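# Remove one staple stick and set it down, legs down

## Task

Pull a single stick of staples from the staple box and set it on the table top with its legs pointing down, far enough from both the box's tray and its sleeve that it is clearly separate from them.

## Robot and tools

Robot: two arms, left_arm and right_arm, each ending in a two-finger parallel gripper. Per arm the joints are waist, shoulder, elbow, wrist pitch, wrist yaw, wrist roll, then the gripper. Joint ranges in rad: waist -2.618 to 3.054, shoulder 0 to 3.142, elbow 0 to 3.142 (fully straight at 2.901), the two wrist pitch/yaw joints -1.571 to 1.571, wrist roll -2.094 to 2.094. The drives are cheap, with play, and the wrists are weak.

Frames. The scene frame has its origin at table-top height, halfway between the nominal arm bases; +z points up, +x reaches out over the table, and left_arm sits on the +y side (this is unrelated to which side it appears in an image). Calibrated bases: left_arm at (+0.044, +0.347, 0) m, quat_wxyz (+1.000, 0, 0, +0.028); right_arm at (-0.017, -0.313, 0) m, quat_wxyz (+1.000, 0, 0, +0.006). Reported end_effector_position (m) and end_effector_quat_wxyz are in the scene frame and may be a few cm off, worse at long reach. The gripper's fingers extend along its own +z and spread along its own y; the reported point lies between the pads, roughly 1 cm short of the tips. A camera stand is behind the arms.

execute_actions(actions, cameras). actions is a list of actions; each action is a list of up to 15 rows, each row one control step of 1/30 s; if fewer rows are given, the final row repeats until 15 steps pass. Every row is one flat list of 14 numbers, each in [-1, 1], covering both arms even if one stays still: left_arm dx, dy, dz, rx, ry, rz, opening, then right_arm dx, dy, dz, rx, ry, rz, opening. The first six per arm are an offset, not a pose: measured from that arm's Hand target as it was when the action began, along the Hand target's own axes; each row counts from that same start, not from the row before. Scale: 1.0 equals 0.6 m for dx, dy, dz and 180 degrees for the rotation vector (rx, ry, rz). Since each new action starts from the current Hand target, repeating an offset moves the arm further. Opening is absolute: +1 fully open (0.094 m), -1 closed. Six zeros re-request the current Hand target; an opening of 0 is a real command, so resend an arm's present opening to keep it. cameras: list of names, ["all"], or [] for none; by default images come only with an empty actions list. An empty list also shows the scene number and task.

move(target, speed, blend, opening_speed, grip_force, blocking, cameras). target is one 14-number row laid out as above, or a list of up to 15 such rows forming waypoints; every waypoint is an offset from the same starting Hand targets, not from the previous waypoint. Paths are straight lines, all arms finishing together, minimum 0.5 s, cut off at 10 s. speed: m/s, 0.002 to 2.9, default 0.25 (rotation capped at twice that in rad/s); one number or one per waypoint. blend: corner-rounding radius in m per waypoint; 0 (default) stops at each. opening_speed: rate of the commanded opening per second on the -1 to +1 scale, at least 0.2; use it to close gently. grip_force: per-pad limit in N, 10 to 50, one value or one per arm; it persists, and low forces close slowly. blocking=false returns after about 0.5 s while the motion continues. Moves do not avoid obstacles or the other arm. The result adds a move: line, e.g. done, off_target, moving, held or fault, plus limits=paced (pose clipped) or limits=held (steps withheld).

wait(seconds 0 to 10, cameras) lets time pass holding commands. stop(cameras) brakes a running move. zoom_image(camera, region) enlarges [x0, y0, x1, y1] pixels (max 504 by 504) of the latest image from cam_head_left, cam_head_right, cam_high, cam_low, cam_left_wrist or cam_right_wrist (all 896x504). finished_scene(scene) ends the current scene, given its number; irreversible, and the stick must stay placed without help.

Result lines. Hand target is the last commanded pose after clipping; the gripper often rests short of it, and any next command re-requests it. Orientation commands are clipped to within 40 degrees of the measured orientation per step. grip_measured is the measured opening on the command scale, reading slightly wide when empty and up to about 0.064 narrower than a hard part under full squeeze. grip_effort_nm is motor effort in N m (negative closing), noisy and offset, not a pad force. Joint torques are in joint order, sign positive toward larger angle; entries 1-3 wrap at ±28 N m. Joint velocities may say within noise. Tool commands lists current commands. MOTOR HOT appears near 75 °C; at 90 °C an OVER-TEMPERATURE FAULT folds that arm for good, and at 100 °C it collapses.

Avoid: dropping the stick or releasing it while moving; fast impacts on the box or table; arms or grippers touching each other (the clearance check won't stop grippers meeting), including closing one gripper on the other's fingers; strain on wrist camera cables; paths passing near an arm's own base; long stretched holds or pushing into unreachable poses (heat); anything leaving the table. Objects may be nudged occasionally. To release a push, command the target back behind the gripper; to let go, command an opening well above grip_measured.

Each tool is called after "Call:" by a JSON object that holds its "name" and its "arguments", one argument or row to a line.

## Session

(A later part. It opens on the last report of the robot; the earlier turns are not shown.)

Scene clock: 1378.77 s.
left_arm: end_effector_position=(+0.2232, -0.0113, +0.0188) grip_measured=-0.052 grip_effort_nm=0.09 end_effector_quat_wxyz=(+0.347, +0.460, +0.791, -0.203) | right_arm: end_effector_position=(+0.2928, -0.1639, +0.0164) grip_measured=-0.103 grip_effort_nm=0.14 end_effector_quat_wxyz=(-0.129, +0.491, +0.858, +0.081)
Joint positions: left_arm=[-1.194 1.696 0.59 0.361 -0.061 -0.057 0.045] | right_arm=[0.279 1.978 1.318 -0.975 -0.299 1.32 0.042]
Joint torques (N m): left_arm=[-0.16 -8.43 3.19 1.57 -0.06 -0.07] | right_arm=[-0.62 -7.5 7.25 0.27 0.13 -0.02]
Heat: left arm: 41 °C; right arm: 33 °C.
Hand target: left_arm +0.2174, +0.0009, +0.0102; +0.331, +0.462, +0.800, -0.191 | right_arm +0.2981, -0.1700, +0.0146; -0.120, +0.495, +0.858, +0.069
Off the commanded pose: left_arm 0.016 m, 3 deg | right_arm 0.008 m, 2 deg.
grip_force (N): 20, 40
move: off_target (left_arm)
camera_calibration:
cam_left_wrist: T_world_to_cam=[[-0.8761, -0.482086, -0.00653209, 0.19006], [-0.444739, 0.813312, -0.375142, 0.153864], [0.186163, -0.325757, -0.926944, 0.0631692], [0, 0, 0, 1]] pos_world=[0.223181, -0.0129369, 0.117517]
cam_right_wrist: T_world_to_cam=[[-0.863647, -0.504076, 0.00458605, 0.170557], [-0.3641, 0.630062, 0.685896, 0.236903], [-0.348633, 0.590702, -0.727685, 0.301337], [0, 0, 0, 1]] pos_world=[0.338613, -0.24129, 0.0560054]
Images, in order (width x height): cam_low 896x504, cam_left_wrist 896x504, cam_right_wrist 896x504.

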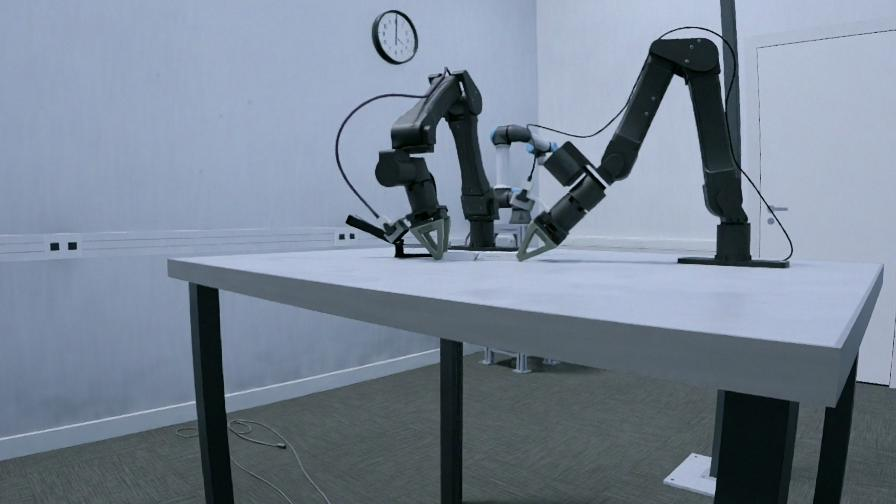

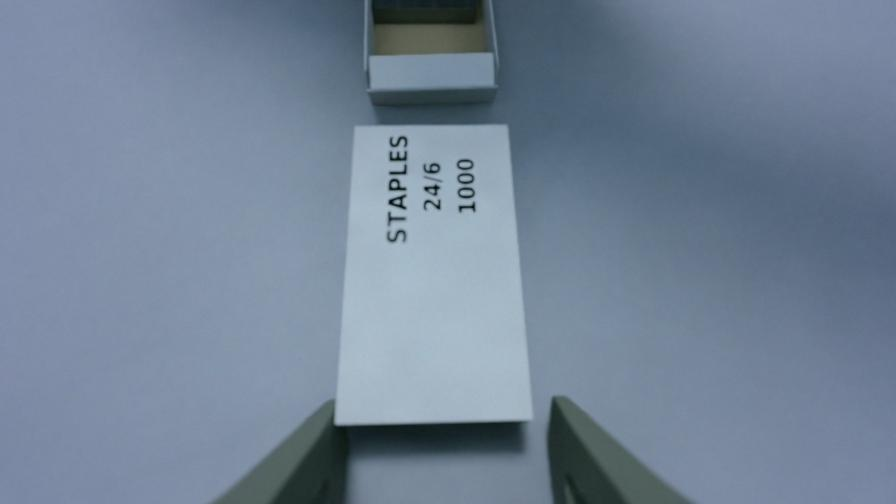

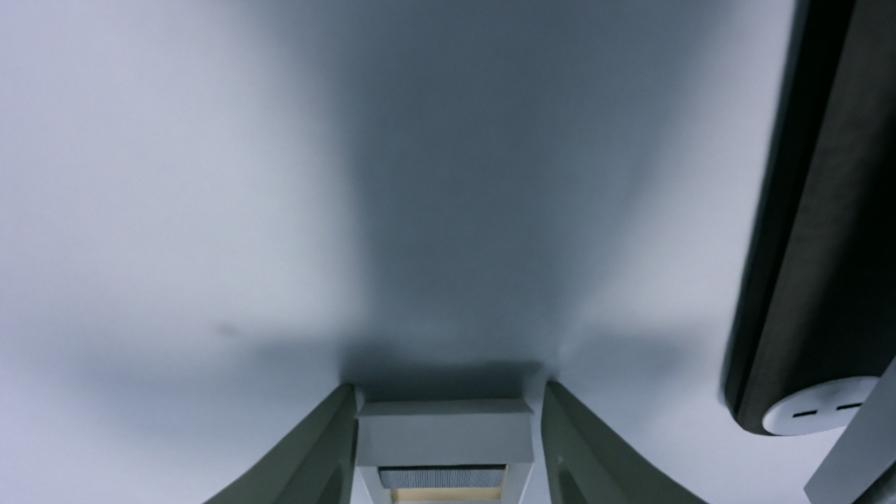

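Call:
{"name": "move", "arguments": {
  "target": [
    [-0.03,0,-0.15,0,0,0,-0.05,0.0505,0,-0.1762,0,0,0,-0.1],
    [-0.05,0,-0.25,0,0,0,-0.05,0.0505,0,-0.1762,0,0,0,-0.1]
  ],
  "speed": 0.15,
  "blend": [0.02,0],
  "cameras": ["cam_left_wrist","cam_right_wrist","cam_head_right"]
}}

Scene clock: 1401.70 s.
left_arm: end_effector_position=(+0.1763, +0.0718, +0.1315) grip_measured=-0.052 grip_effort_nm=0.08 end_effector_quat_wxyz=(+0.332, +0.463, +0.798, -0.195) | right_arm: end_effector_position=(+0.2938, -0.1667, +0.1091) grip_measured=-0.103 grip_effort_nm=0.13 end_effector_quat_wxyz=(-0.139, +0.494, +0.856, +0.060)
Joint positions: left_arm=[-1.234 1.002 0.63 -0.412 -0.087 -0.09 0.045] | right_arm=[0.278 1.934 1.637 -1.381 -0.284 1.32 0.042]
Joint torques (N m): left_arm=[-0.62 -2.88 9.36 1.48 -0.12 -0.06] | right_arm=[-0.44 -11.26 8.2 0.11 0 -0.01]
Heat: left arm: 40 °C; right arm: 34 °C.
Hand target: left_arm +0.1750, +0.0743, +0.1373; +0.331, +0.462, +0.800, -0.191 | right_arm +0.2981, -0.1699, +0.1246; -0.120, +0.495, +0.858, +0.069
Off the commanded pose: left_arm 0.007 m, 0 deg | right_arm 0.016 m, 2 deg.
grip_force (N): 20, 40
move: off_target (right_arm)
camera_calibration:
cam_left_wrist: T_world_to_cam=[[-0.875746, -0.482754, -0.0041588, 0.189424], [-0.452691, 0.824142, -0.340382, 0.103687], [0.167748, -0.296206, -0.940278, 0.206372], [0, 0, 0, 1]] pos_world=[0.178207, 0.067121, 0.230128]
cam_right_wrist: T_world_to_cam=[[-0.862149, -0.504114, 0.0506692, 0.164116], [-0.338972, 0.648249, 0.681814, 0.171362], [-0.376559, 0.57065, -0.729768, 0.375924], [0, 0, 0, 1]] pos_world=[0.341137, -0.242873, 0.149185]
Images, in order (width x height): cam_head_right 896x504, cam_left_wrist 896x504, cam_right_wrist 896x504.

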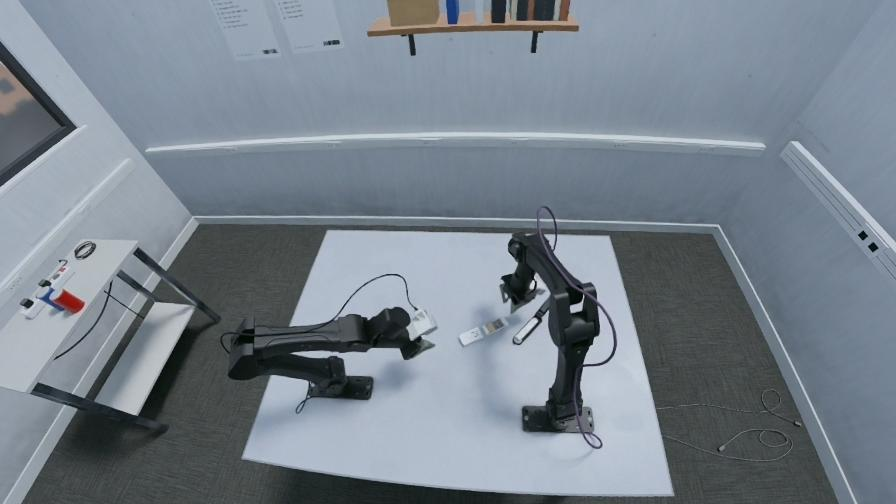

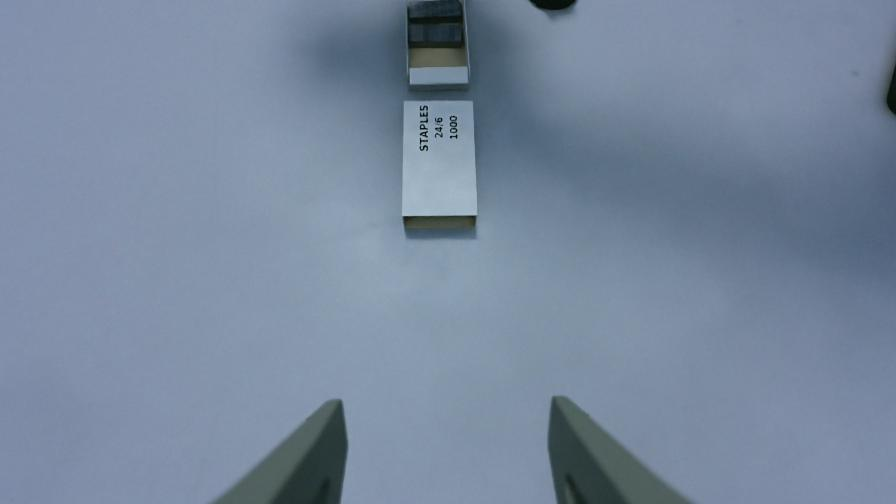

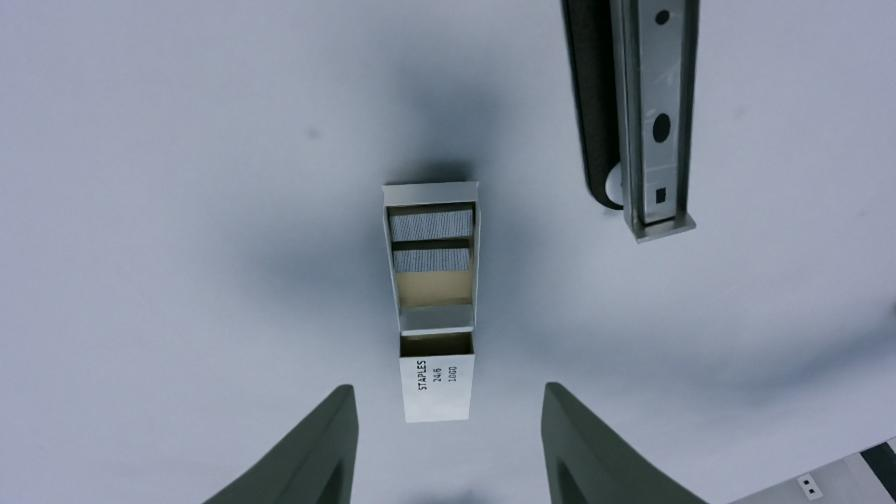

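Call:
{"name": "zoom_image", "arguments": {
  "camera": "cam_right_wrist",
  "region": [360, 160, 510, 340]
}}

Scaled by 2.800 from the camera's 896x504 image, which has a finer 1280x720 frame.

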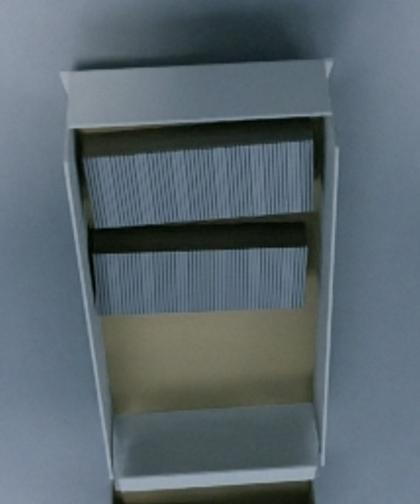

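Call:
{"name": "move", "arguments": {
  "target": [0,0,0,0,0,0,-0.05,0.0554,-0.0012,0.0845,0.0709,-0.0691,-0.5047,-0.6],
  "speed": 0.25,
  "cameras": ["cam_right_wrist","cam_low"]
}}

Scene clock: 1453.90 s.
left_arm: end_effector_position=(+0.1762, +0.0719, +0.1314) grip_measured=-0.052 grip_effort_nm=0.08 end_effector_quat_wxyz=(+0.332, +0.463, +0.798, -0.195) | right_arm: end_effector_position=(+0.2698, -0.1326, +0.0740) grip_measured=-0.597 grip_effort_nm=-0.17 end_effector_quat_wxyz=(-0.027, -0.266, +0.963, -0.003)
Joint positions: left_arm=[-1.234 1.002 0.63 -0.413 -0.087 -0.09 0.045] | right_arm=[0.542 1.894 1.475 -1.205 -0.01 0.014 0.019]
Joint torques (N m): left_arm=[-0.53 -3.11 9.31 1.45 -0.12 -0.07] | right_arm=[0.28 -11.71 5.55 0.62 0.1 -0.09]
Heat: left arm: 34 °C; right arm: 35 °C.
Hand target: left_arm +0.1750, +0.0743, +0.1374; +0.331, +0.462, +0.800, -0.191 | right_arm +0.2745, -0.1305, +0.0850; +0.000, -0.272, +0.962, +0.000
Off the commanded pose: left_arm 0.007 m, 0 deg | right_arm 0.012 m, 3 deg.
grip_force (N): 20, 40
move: off_target (right_arm)
camera_calibration:
cam_right_wrist: T_world_to_cam=[[0.509453, -0.860474, 0.00646392, -0.251611], [-0.755249, -0.443528, 0.482578, 0.147511], [-0.412379, -0.250733, -0.875829, 0.233315], [0, 0, 0, 1]] pos_world=[0.335806, -0.0925798, 0.134785]
Images, in order (width x height): cam_low 896x504, cam_right_wrist 896x504.

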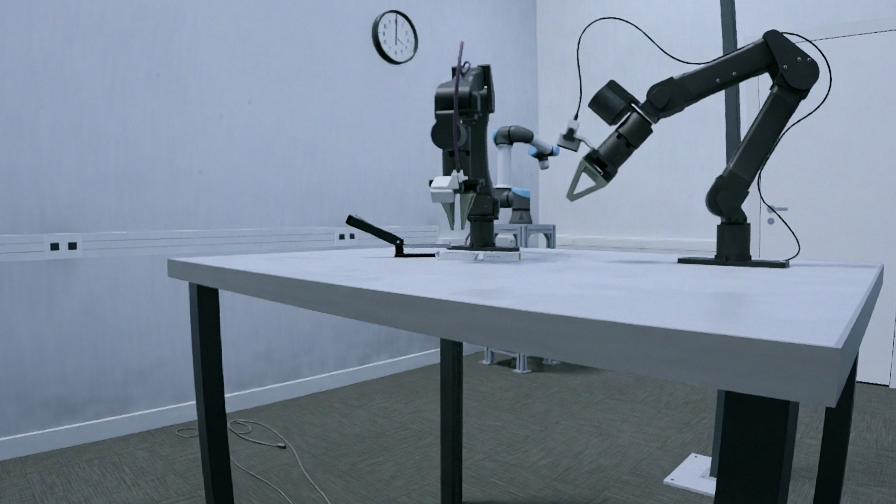

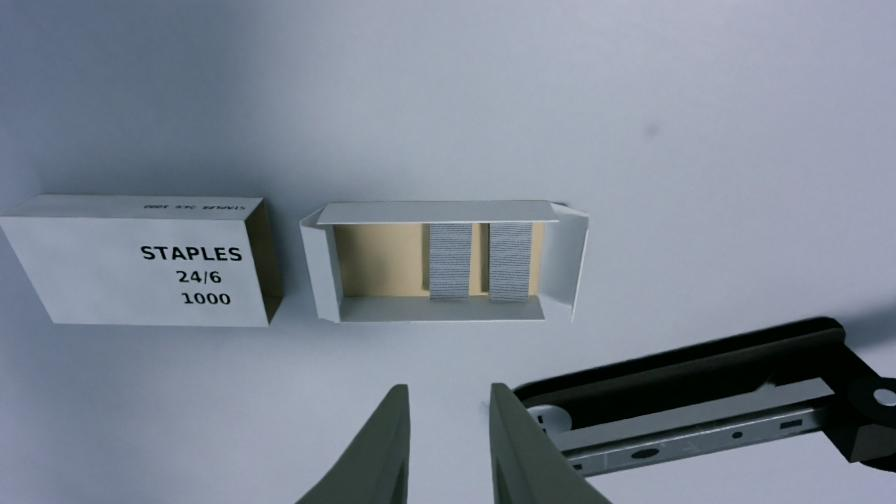

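Call:
{"name": "move", "arguments": {
  "target": [0,0,0,0,0,0,-0.05,-0.0131,-0.002,0.0617,0,0,0,-0.66],
  "speed": 0.1,
  "cameras": ["cam_right_wrist","cam_low"]
}}

Scene clock: 1468.43 s.
left_arm: end_effector_position=(+0.1762, +0.0719, +0.1314) grip_measured=-0.052 grip_effort_nm=0.08 end_effector_quat_wxyz=(+0.332, +0.463, +0.798, -0.195) | right_arm: end_effector_position=(+0.2773, -0.1281, +0.0502) grip_measured=-0.657 grip_effort_nm=-0.17 end_effector_quat_wxyz=(-0.008, -0.269, +0.963, +0.002)
Joint positions: left_arm=[-1.234 1.002 0.63 -0.413 -0.087 -0.09 0.045] | right_arm=[0.542 1.91 1.401 -1.076 -0.009 0.009 0.016]
Joint torques (N m): left_arm=[-0.53 -2.92 9.4 1.45 -0.13 -0.04] | right_arm=[0.08 -8.09 5.68 0.69 0.1 -0.07]
Heat: left arm: 34 °C; right arm: 34 °C.
Hand target: left_arm +0.1750, +0.0743, +0.1374; +0.331, +0.462, +0.800, -0.191 | right_arm +0.2817, -0.1275, +0.0480; +0.000, -0.272, +0.962, +0.000
Off the commanded pose: left_arm 0.007 m, 0 deg | right_arm 0.005 m, 1 deg.
grip_force (N): 20, 40
move: done
camera_calibration:
cam_right_wrist: T_world_to_cam=[[0.51318, -0.858257, 0.00641632, -0.252176], [-0.768905, -0.456406, 0.447748, 0.170446], [-0.381354, -0.234709, -0.894137, 0.211084], [0, 0, 0, 1]] pos_world=[0.340966, -0.0890962, 0.11404]
Images, in order (width x height): cam_low 896x504, cam_right_wrist 896x504.

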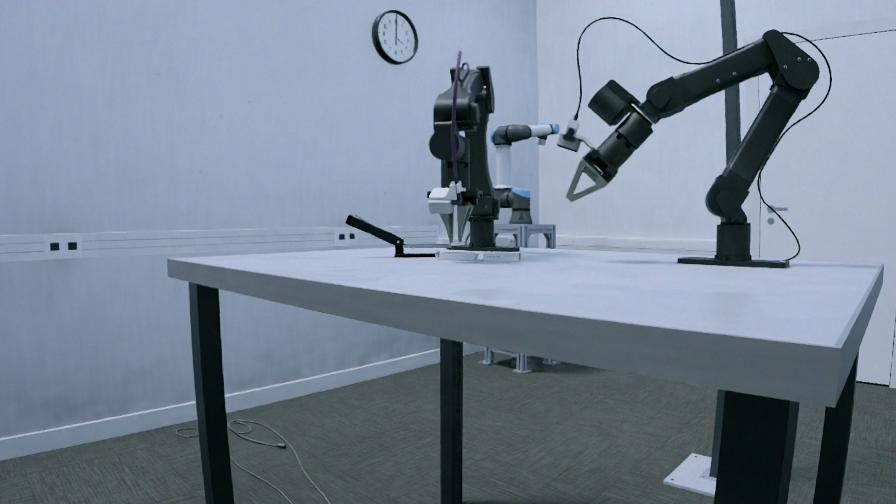

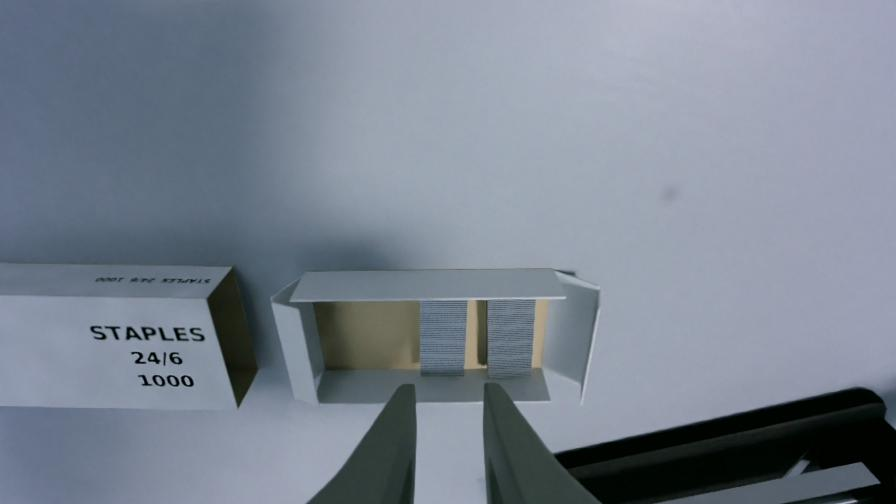

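Call:
{"name": "move", "arguments": {
  "target": [0,0,0,0,0,0,-0.05,0.0016,0.0032,0.03,0,0,0,-0.66],
  "speed": 0.06,
  "cameras": ["cam_right_wrist"]
}}

Call:
{"name": "zoom_image", "arguments": {
  "camera": "cam_right_wrist",
  "region": [360, 330, 560, 480]
}}

Scene clock: 1484.20 s.
left_arm: end_effector_position=(+0.1762, +0.0719, +0.1314) grip_measured=-0.052 grip_effort_nm=0.08 end_effector_quat_wxyz=(+0.332, +0.463, +0.798, -0.195) | right_arm: end_effector_position=(+0.2768, -0.1284, +0.0327) grip_measured=-0.657 grip_effort_nm=-0.17 end_effector_quat_wxyz=(-0.007, -0.269, +0.963, +0.002)
Joint positions: left_arm=[-1.234 1.002 0.63 -0.413 -0.087 -0.09 0.045] | right_arm=[0.542 1.926 1.351 -1.008 -0.009 0.009 0.016]
Joint torques (N m): left_arm=[-0.49 -3.18 9.32 1.45 -0.11 -0.04] | right_arm=[0.59 -7.98 5.5 0.71 0.08 -0.03]
Heat: left arm: 33 °C; right arm: 35 °C.
Hand target: left_arm +0.1750, +0.0743, +0.1374; +0.331, +0.462, +0.800, -0.191 | right_arm +0.2800, -0.1263, +0.0300; +0.000, -0.272, +0.962, +0.000
Off the commanded pose: left_arm 0.007 m, 0 deg | right_arm 0.005 m, 1 deg.
grip_force (N): 20, 40
move: done
camera_calibration:
cam_right_wrist: T_world_to_cam=[[0.513244, -0.858219, 0.0063909, -0.252081], [-0.769458, -0.456838, 0.446356, 0.177997], [-0.380152, -0.234007, -0.894833, 0.194987], [0, 0, 0, 1]] pos_world=[0.340465, -0.089397, 0.0966418]
Images, in order (width x height): cam_right_wrist 896x504.

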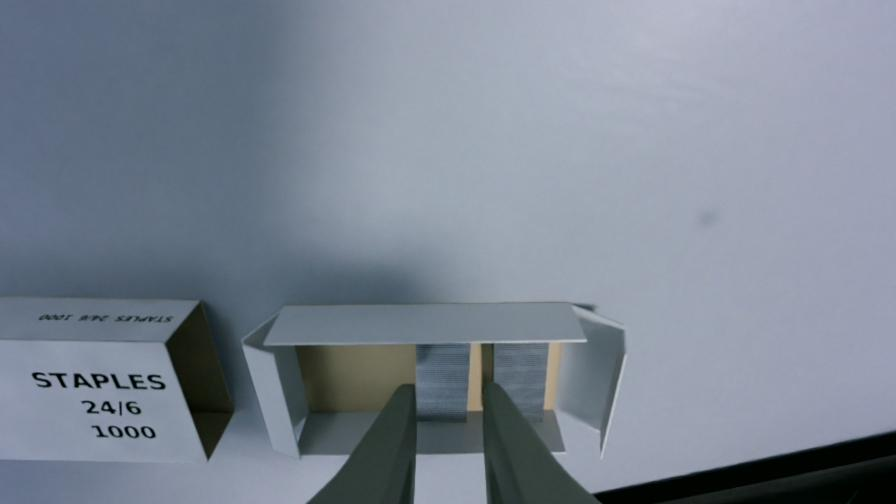

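Scaled by 2.520 from the camera's 896x504 image, which has a finer 1280x720 frame.

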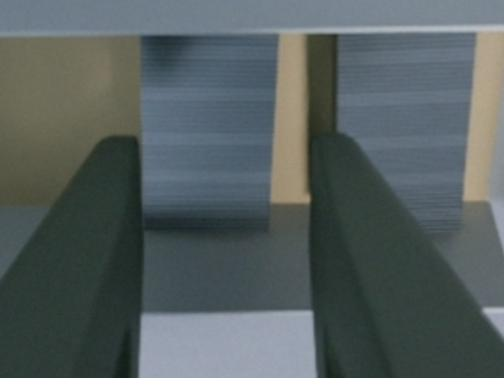

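Call:
{"name": "move", "arguments": {
  "target": [0,0,0,0,0,0,-0.05,-0.006,0.006,-0.003,0,0,0,-0.66],
  "speed": 0.06,
  "cameras": ["cam_right_wrist"]
}}

Call:
{"name": "zoom_image", "arguments": {
  "camera": "cam_right_wrist",
  "region": [360, 330, 560, 480]
}}

Scene clock: 1518.80 s.
left_arm: end_effector_position=(+0.1762, +0.0719, +0.1314) grip_measured=-0.052 grip_effort_nm=0.08 end_effector_quat_wxyz=(+0.332, +0.463, +0.798, -0.195) | right_arm: end_effector_position=(+0.2744, -0.1259, +0.0297) grip_measured=-0.657 grip_effort_nm=-0.17 end_effector_quat_wxyz=(-0.011, -0.272, +0.962, +0.001)
Joint positions: left_arm=[-1.234 1.002 0.63 -0.413 -0.087 -0.09 0.045] | right_arm=[0.552 1.935 1.351 -1.008 -0.009 0.012 0.016]
Joint torques (N m): left_arm=[-0.57 -3.07 9.25 1.43 -0.09 -0.06] | right_arm=[0.64 -7.94 7.38 0.57 0.08 0.05]
Heat: left arm: 32 °C; right arm: 36 °C.
Hand target: left_arm +0.1750, +0.0743, +0.1374; +0.331, +0.462, +0.800, -0.191 | right_arm +0.2812, -0.1213, +0.0317; +0.000, -0.272, +0.962, +0.000
Off the commanded pose: left_arm 0.007 m, 0 deg | right_arm 0.008 m, 1 deg.
grip_force (N): 20, 40
move: done
camera_calibration:
cam_right_wrist: T_world_to_cam=[[0.51912, -0.854677, 0.00652136, -0.249868], [-0.762968, -0.459951, 0.454231, 0.176186], [-0.385221, -0.240776, -0.89086, 0.192431], [0, 0, 0, 1]] pos_world=[0.338264, -0.0861862, 0.0930297]
Images, in order (width x height): cam_right_wrist 896x504.

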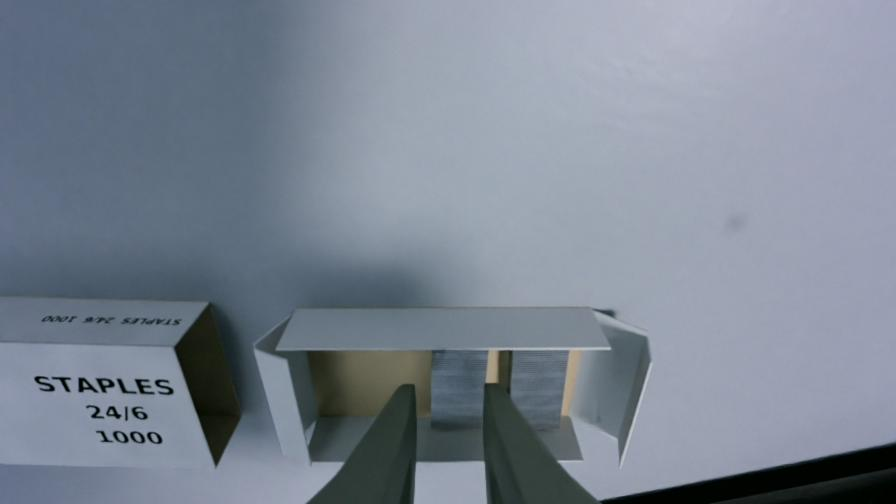

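Scaled by 2.520 from the camera's 896x504 image, which has a finer 1280x720 frame.

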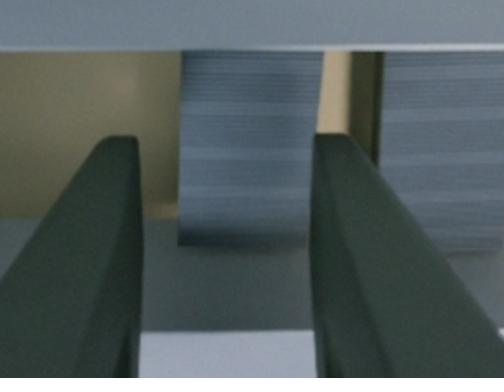

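Call:
{"name": "move", "arguments": {
  "target": [0,0,0,0,0,0,-0.05, 0,-0.006,0,0,0,0,-0.66],
  "speed": 0.04,
  "cameras": ["cam_right_wrist"]
}}

Call:
{"name": "zoom_image", "arguments": {
  "camera": "cam_right_wrist",
  "region": [360, 330, 560, 480]
}}

Scene clock: 1545.00 s.
left_arm: end_effector_position=(+0.1762, +0.0719, +0.1314) grip_measured=-0.052 grip_effort_nm=0.08 end_effector_quat_wxyz=(+0.332, +0.463, +0.798, -0.195) | right_arm: end_effector_position=(+0.2744, -0.1259, +0.0297) grip_measured=-0.657 grip_effort_nm=-0.17 end_effector_quat_wxyz=(-0.011, -0.272, +0.962, +0.001)
Joint positions: left_arm=[-1.234 1.002 0.63 -0.413 -0.087 -0.09 0.045] | right_arm=[0.552 1.935 1.351 -1.008 -0.009 0.013 0.016]
Joint torques (N m): left_arm=[-0.54 -3.03 9.33 1.45 -0.11 -0.08] | right_arm=[-0.38 -7.97 7.41 0.56 0.09 -0.07]
Heat: left arm: 32 °C; right arm: 35 °C.
Hand target: left_arm +0.1750, +0.0743, +0.1374; +0.331, +0.462, +0.800, -0.191 | right_arm +0.2831, -0.1244, +0.0317; +0.000, -0.272, +0.962, +0.000
Off the commanded pose: left_arm 0.007 m, 0 deg | right_arm 0.009 m, 1 deg.
grip_force (N): 20, 40
move: done
camera_calibration:
cam_right_wrist: T_world_to_cam=[[0.518792, -0.854875, 0.00656331, -0.249778], [-0.763142, -0.459635, 0.454258, 0.17627], [-0.385317, -0.240674, -0.890846, 0.192471], [0, 0, 0, 1]] pos_world=[0.338265, -0.0861865, 0.0930297]
Images, in order (width x height): cam_right_wrist 896x504.

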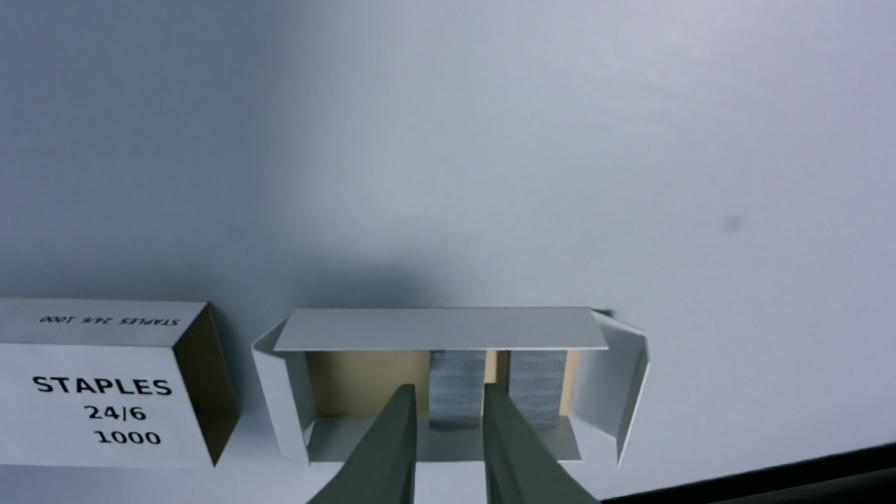

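Scaled by 2.520 from the camera's 896x504 image, which has a finer 1280x720 frame.

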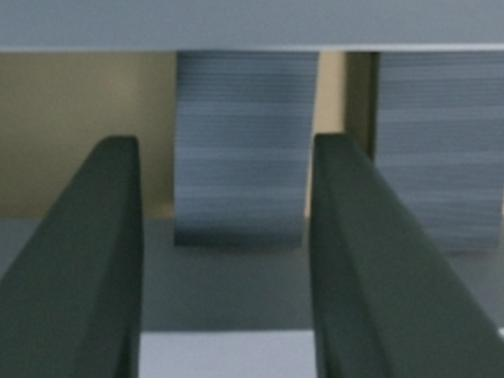

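Call:
{"name": "move", "arguments": {
  "target": [0,0,0,0,0,0,-0.05, 0,-0.002,0,0,0,0,-0.66],
  "speed": 0.04
}}

Scene clock: 1562.40 s.
left_arm: end_effector_position=(+0.1762, +0.0719, +0.1314) grip_measured=-0.052 grip_effort_nm=0.08 end_effector_quat_wxyz=(+0.332, +0.463, +0.798, -0.195) | right_arm: end_effector_position=(+0.2748, -0.1265, +0.0297) grip_measured=-0.657 grip_effort_nm=-0.17 end_effector_quat_wxyz=(-0.011, -0.272, +0.962, +0.001)
Joint positions: left_arm=[-1.234 1.002 0.63 -0.413 -0.087 -0.09 0.045] | right_arm=[0.55 1.935 1.351 -1.008 -0.009 0.01 0.016]
Joint torques (N m): left_arm=[-0.65 -3.08 9.24 1.47 -0.08 -0.09] | right_arm=[-0.57 -7.95 7.34 0.57 0.08 -0.06]
Heat: left arm: 32 °C; right arm: 35 °C.
Hand target: left_arm +0.1750, +0.0743, +0.1374; +0.331, +0.462, +0.800, -0.191 | right_arm +0.2837, -0.1254, +0.0317; +0.000, -0.272, +0.962, +0.000
Off the commanded pose: left_arm 0.007 m, 0 deg | right_arm 0.009 m, 1 deg.
grip_force (N): 20, 40
move: done

Call:
{"name": "move", "arguments": {
  "target": [0,0,0,0,0,0,-0.05, 0,-0.0012,0,0,0,0,-0.66],
  "speed": 0.04,
  "cameras": ["cam_right_wrist"]
}}

Call:
{"name": "zoom_image", "arguments": {
  "camera": "cam_right_wrist",
  "region": [360, 330, 560, 480]
}}

Scene clock: 1565.83 s.
left_arm: end_effector_position=(+0.1762, +0.0719, +0.1314) grip_measured=-0.052 grip_effort_nm=0.08 end_effector_quat_wxyz=(+0.332, +0.463, +0.798, -0.195) | right_arm: end_effector_position=(+0.2750, -0.1268, +0.0297) grip_measured=-0.657 grip_effort_nm=-0.17 end_effector_quat_wxyz=(-0.011, -0.272, +0.962, +0.001)
Joint positions: left_arm=[-1.234 1.002 0.63 -0.413 -0.087 -0.09 0.045] | right_arm=[0.549 1.935 1.351 -1.008 -0.009 0.009 0.016]
Joint torques (N m): left_arm=[-0.62 -3.1 9.21 1.44 -0.13 -0.07] | right_arm=[-0.66 -7.99 7.36 0.57 0.1 -0.09]
Heat: left arm: 32 °C; right arm: 35 °C.
Hand target: left_arm +0.1750, +0.0743, +0.1374; +0.331, +0.462, +0.800, -0.191 | right_arm +0.2841, -0.1261, +0.0317; +0.000, -0.272, +0.962, +0.000
Off the commanded pose: left_arm 0.007 m, 0 deg | right_arm 0.009 m, 1 deg.
grip_force (N): 20, 40
move: done
camera_calibration:
cam_right_wrist: T_world_to_cam=[[0.51912, -0.854677, 0.00652136, -0.250896], [-0.762968, -0.459951, 0.454231, 0.176154], [-0.385221, -0.240776, -0.89086, 0.192407], [0, 0, 0, 1]] pos_world=[0.338764, -0.0870862, 0.0930297]
Images, in order (width x height): cam_right_wrist 896x504.

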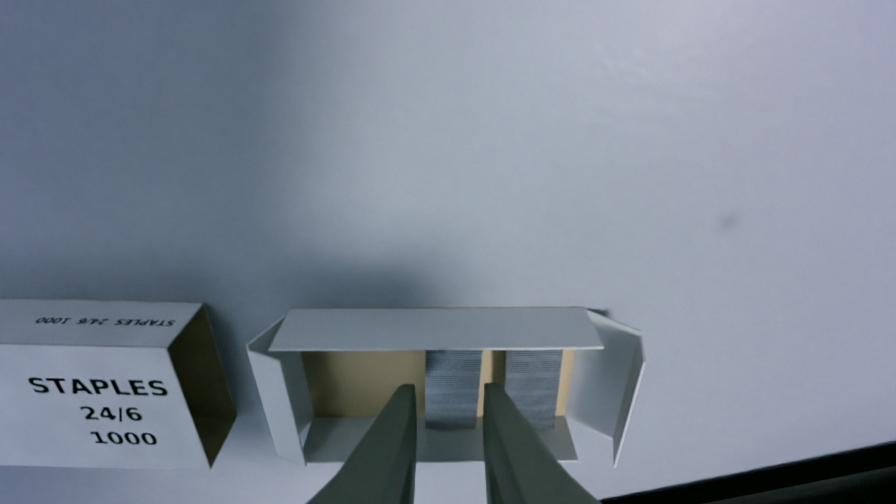

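Scaled by 2.520 from the camera's 896x504 image, which has a finer 1280x720 frame.

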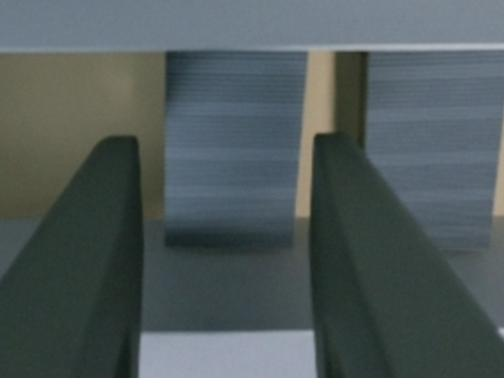

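Call:
{"name": "move", "arguments": {
  "target": [0,0,0,0,0,0,-0.05, -0.005,-0.0003,0.006,0,0,0,-0.66],
  "speed": 0.04,
  "cameras": ["cam_right_wrist"]
}}

Call:
{"name": "zoom_image", "arguments": {
  "camera": "cam_right_wrist",
  "region": [360, 330, 560, 480]
}}

Scene clock: 1593.03 s.
left_arm: end_effector_position=(+0.1762, +0.0719, +0.1314) grip_measured=-0.052 grip_effort_nm=0.08 end_effector_quat_wxyz=(+0.332, +0.463, +0.798, -0.195) | right_arm: end_effector_position=(+0.2743, -0.1281, +0.0252) grip_measured=-0.657 grip_effort_nm=-0.17 end_effector_quat_wxyz=(-0.018, -0.271, +0.962, -0.001)
Joint positions: left_arm=[-1.234 1.002 0.63 -0.413 -0.087 -0.09 0.045] | right_arm=[0.547 1.949 1.351 -1.008 -0.009 0.009 0.016]
Joint torques (N m): left_arm=[-0.51 -3.19 9.26 1.47 -0.11 -0.06] | right_arm=[-0.49 -8.01 7.87 0.63 0.09 -0.07]
Heat: left arm: 33 °C; right arm: 35 °C.
Hand target: left_arm +0.1750, +0.0743, +0.1374; +0.331, +0.462, +0.800, -0.191 | right_arm +0.2868, -0.1246, +0.0282; +0.000, -0.272, +0.962, +0.000
Off the commanded pose: left_arm 0.007 m, 0 deg | right_arm 0.013 m, 2 deg.
grip_force (N): 20, 40
move: off_target (right_arm)
camera_calibration:
cam_right_wrist: T_world_to_cam=[[0.517567, -0.855617, 0.00669818, -0.251393], [-0.758478, -0.455156, 0.466416, 0.176201], [-0.396025, -0.246482, -0.88454, 0.18994], [0, 0, 0, 1]] pos_world=[0.338978, -0.0880805, 0.0875107]
Images, in order (width x height): cam_right_wrist 896x504.

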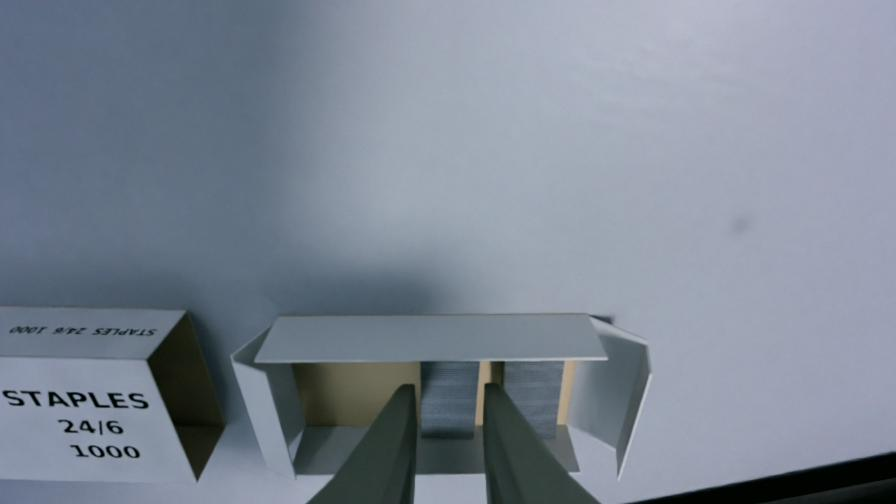

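Scaled by 2.520 from the camera's 896x504 image, which has a finer 1280x720 frame.

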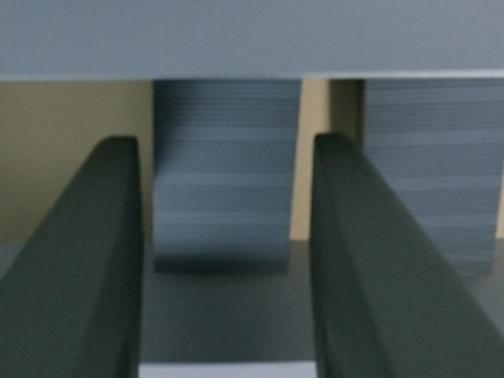

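Call:
{"name": "move", "arguments": {
  "target": [0,0,0,0,0,0,-0.05, -0.006,0,0,0,0,0,-0.66],
  "speed": 0.04
}}

Scene clock: 1604.87 s.
left_arm: end_effector_position=(+0.1762, +0.0719, +0.1314) grip_measured=-0.052 grip_effort_nm=0.08 end_effector_quat_wxyz=(+0.332, +0.463, +0.798, -0.195) | right_arm: end_effector_position=(+0.2778, -0.1259, +0.0248) grip_measured=-0.657 grip_effort_nm=-0.17 end_effector_quat_wxyz=(-0.016, -0.271, +0.962, +0.000)
Joint positions: left_arm=[-1.234 1.002 0.63 -0.413 -0.087 -0.09 0.045] | right_arm=[0.547 1.961 1.367 -1.008 -0.009 0.009 0.016]
Joint torques (N m): left_arm=[-0.47 -3.14 9.21 1.44 -0.14 -0.11] | right_arm=[-0.46 -8.03 8.12 0.58 0.09 -0.07]
Heat: left arm: 33 °C; right arm: 36 °C.
Hand target: left_arm +0.1750, +0.0743, +0.1374; +0.331, +0.462, +0.800, -0.191 | right_arm +0.2898, -0.1227, +0.0282; +0.000, -0.272, +0.962, +0.000
Off the commanded pose: left_arm 0.007 m, 0 deg | right_arm 0.013 m, 2 deg.
grip_force (N): 20, 40
move: off_target (right_arm)

Call:
{"name": "move", "arguments": {
  "target": [0,0,0,0,0,0,-0.05, 0,0,0.008,0,0,0,-0.66],
  "speed": 0.03,
  "cameras": ["cam_right_wrist","cam_low"]
}}

Call:
{"name": "zoom_image", "arguments": {
  "camera": "cam_right_wrist",
  "region": [360, 330, 560, 480]
}}

Scene clock: 1610.23 s.
left_arm: end_effector_position=(+0.1762, +0.0719, +0.1314) grip_measured=-0.052 grip_effort_nm=0.08 end_effector_quat_wxyz=(+0.332, +0.463, +0.798, -0.195) | right_arm: end_effector_position=(+0.2792, -0.1251, +0.0223) grip_measured=-0.657 grip_effort_nm=-0.17 end_effector_quat_wxyz=(-0.015, -0.271, +0.962, +0.000)
Joint positions: left_arm=[-1.234 1.002 0.63 -0.413 -0.087 -0.09 0.045] | right_arm=[0.547 1.968 1.367 -0.999 -0.009 0.009 0.016]
Joint torques (N m): left_arm=[-0.49 -3.08 9.33 1.43 -0.1 -0.09] | right_arm=[-0.4 -8.17 7.08 0.67 0.09 -0.09]
Heat: left arm: 33 °C; right arm: 36 °C.
Hand target: left_arm +0.1750, +0.0743, +0.1374; +0.331, +0.462, +0.800, -0.191 | right_arm +0.2898, -0.1227, +0.0233; +0.000, -0.272, +0.962, +0.000
Off the commanded pose: left_arm 0.007 m, 0 deg | right_arm 0.011 m, 2 deg.
grip_force (N): 20, 40
move: off_target (right_arm)
camera_calibration:
cam_right_wrist: T_world_to_cam=[[0.517856, -0.855443, 0.00658023, -0.25135], [-0.760411, -0.456776, 0.461661, 0.183098], [-0.391918, -0.244077, -0.887032, 0.189275], [0, 0, 0, 1]] pos_world=[0.343573, -0.0851831, 0.0850182]
Images, in order (width x height): cam_low 896x504, cam_right_wrist 896x504.

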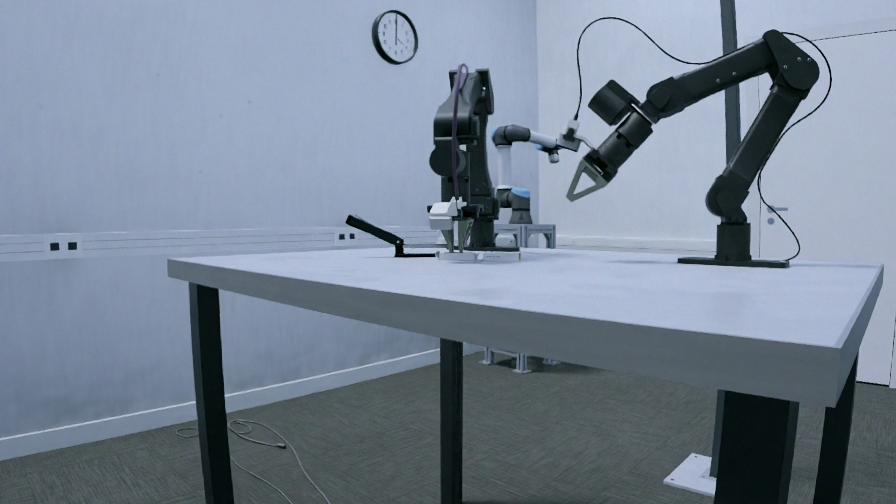

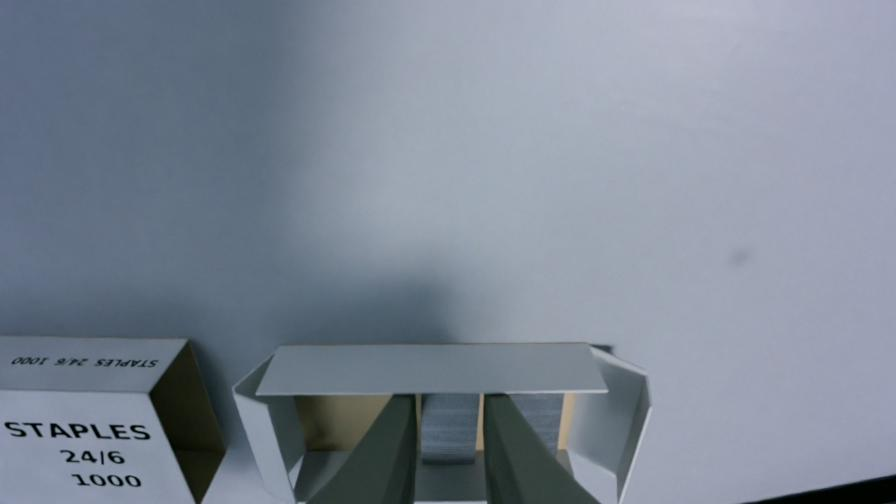

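Scaled by 2.520 from the camera's 896x504 image, which has a finer 1280x720 frame.

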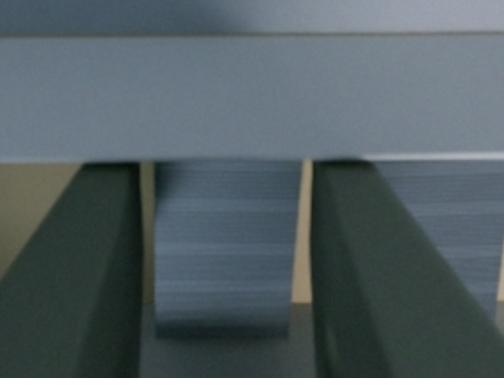

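Call:
{"name": "move", "arguments": {
  "target": [0,0,0,0,0,0,-0.05, 0,0,0.005,0,0,0,-0.66],
  "speed": 0.03
}}

Scene clock: 1614.80 s.
left_arm: end_effector_position=(+0.1762, +0.0719, +0.1314) grip_measured=-0.052 grip_effort_nm=0.08 end_effector_quat_wxyz=(+0.332, +0.463, +0.798, -0.195) | right_arm: end_effector_position=(+0.2812, -0.1238, +0.0223) grip_measured=-0.657 grip_effort_nm=-0.17 end_effector_quat_wxyz=(-0.011, -0.271, +0.962, +0.001)
Joint positions: left_arm=[-1.234 1.002 0.63 -0.413 -0.087 -0.09 0.045] | right_arm=[0.547 1.968 1.367 -0.989 -0.009 0.009 0.016]
Joint torques (N m): left_arm=[-0.58 -3.08 9.37 1.46 -0.11 -0.06] | right_arm=[-0.43 -7.79 6.49 0.72 0.09 -0.08]
Heat: left arm: 33 °C; right arm: 36 °C.
Hand target: left_arm +0.1750, +0.0743, +0.1374; +0.331, +0.462, +0.800, -0.191 | right_arm +0.2898, -0.1227, +0.0203; +0.000, -0.272, +0.962, +0.000
Off the commanded pose: left_arm 0.007 m, 0 deg | right_arm 0.009 m, 1 deg.
grip_force (N): 20, 40
move: done

Call:
{"name": "move", "arguments": {
  "target": [0,0,0,0,0,0,-0.05, 0,0,0.004,0,0,0,-0.66],
  "speed": 0.03,
  "cameras": ["cam_right_wrist"]
}}

Call:
{"name": "zoom_image", "arguments": {
  "camera": "cam_right_wrist",
  "region": [360, 354, 560, 504]
}}

Scene clock: 1618.67 s.
left_arm: end_effector_position=(+0.1762, +0.0719, +0.1314) grip_measured=-0.052 grip_effort_nm=0.08 end_effector_quat_wxyz=(+0.332, +0.463, +0.798, -0.195) | right_arm: end_effector_position=(+0.2825, -0.1230, +0.0199) grip_measured=-0.657 grip_effort_nm=-0.17 end_effector_quat_wxyz=(-0.010, -0.271, +0.962, +0.002)
Joint positions: left_arm=[-1.234 1.002 0.63 -0.413 -0.087 -0.09 0.045] | right_arm=[0.547 1.975 1.367 -0.981 -0.009 0.009 0.016]
Joint torques (N m): left_arm=[-0.57 -3.28 9.31 1.47 -0.11 -0.08] | right_arm=[-0.44 -8.14 6.08 0.71 0.09 -0.09]
Heat: left arm: 33 °C; right arm: 36 °C.
Hand target: left_arm +0.1750, +0.0743, +0.1374; +0.331, +0.462, +0.800, -0.191 | right_arm +0.2898, -0.1228, +0.0180; +0.000, -0.272, +0.962, +0.000
Off the commanded pose: left_arm 0.007 m, 0 deg | right_arm 0.008 m, 1 deg.
grip_force (N): 20, 40
move: done
camera_calibration:
cam_right_wrist: T_world_to_cam=[[0.517819, -0.855466, 0.00645472, -0.251211], [-0.764712, -0.459476, 0.451771, 0.188662], [-0.383509, -0.238871, -0.892111, 0.187246], [0, 0, 0, 1]] pos_world=[0.346164, -0.0834891, 0.0834335]
Images, in order (width x height): cam_right_wrist 896x504.

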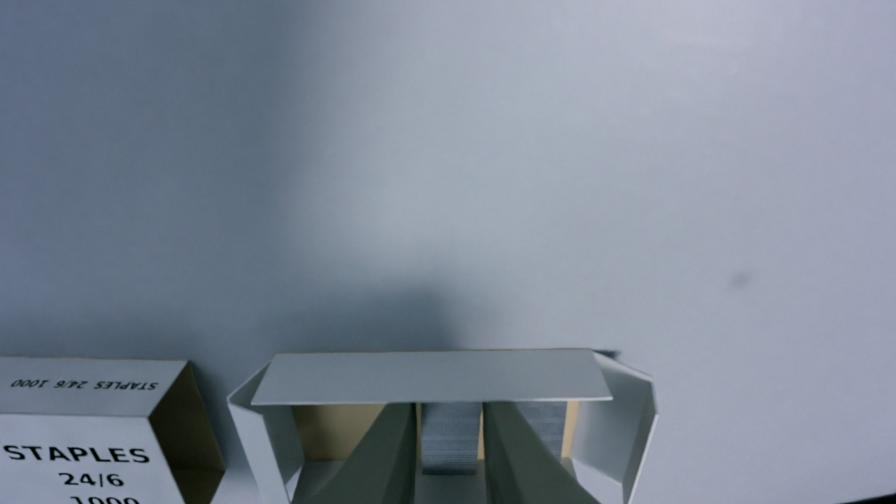

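Scaled by 2.520 from the camera's 896x504 image, which has a finer 1280x720 frame.

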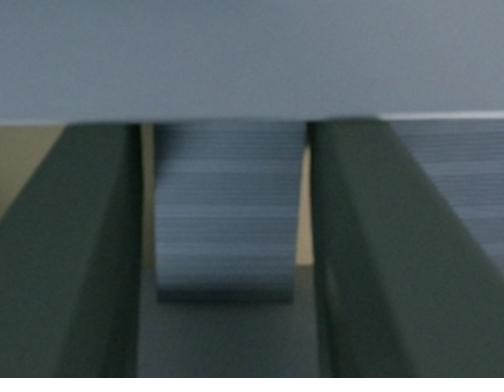

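Call:
{"name": "move", "arguments": {
  "target": [0,0,0,0,0,0,-0.05, 0,0,0,0,0,0,-0.85],
  "grip_force": [20, 15],
  "opening_speed": 0.3,
  "cameras": ["cam_right_wrist"]
}}

Call:
{"name": "zoom_image", "arguments": {
  "camera": "cam_right_wrist",
  "region": [360, 354, 560, 504]
}}

Scene clock: 1622.43 s.
left_arm: end_effector_position=(+0.1762, +0.0719, +0.1314) grip_measured=-0.052 grip_effort_nm=0.08 end_effector_quat_wxyz=(+0.332, +0.463, +0.798, -0.195) | right_arm: end_effector_position=(+0.2825, -0.1230, +0.0199) grip_measured=-0.708 grip_effort_nm=-0.41 end_effector_quat_wxyz=(-0.010, -0.271, +0.962, +0.002)
Joint positions: left_arm=[-1.234 1.002 0.63 -0.413 -0.087 -0.09 0.045] | right_arm=[0.547 1.975 1.367 -0.98 -0.009 0.009 0.014]
Joint torques (N m): left_arm=[-0.64 -3.07 9.37 1.46 -0.11 -0.03] | right_arm=[-0.4 -8.14 6.12 0.73 0.09 -0.08]
Heat: left arm: 33 °C; right arm: 35 °C.
Hand target: left_arm +0.1750, +0.0743, +0.1374; +0.331, +0.462, +0.800, -0.191 | right_arm +0.2898, -0.1228, +0.0180; +0.000, -0.272, +0.962, +0.000
Off the commanded pose: left_arm 0.007 m, 0 deg | right_arm 0.008 m, 1 deg.
grip_force (N): 20, 15
move: done
camera_calibration:
cam_right_wrist: T_world_to_cam=[[0.517777, -0.855491, 0.00640241, -0.251246], [-0.764834, -0.459529, 0.451512, 0.188797], [-0.383322, -0.238679, -0.892242, 0.187247], [0, 0, 0, 1]] pos_world=[0.346263, -0.0834893, 0.083434]
Images, in order (width x height): cam_right_wrist 896x504.

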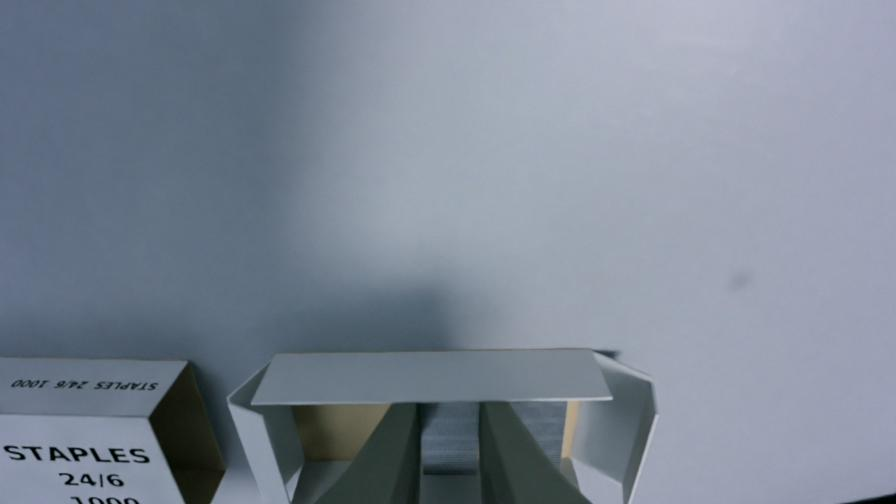

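Scaled by 2.520 from the camera's 896x504 image, which has a finer 1280x720 frame.

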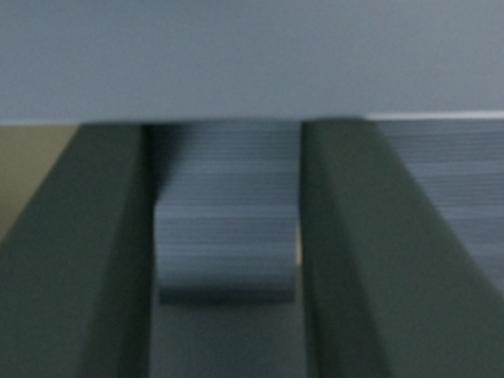

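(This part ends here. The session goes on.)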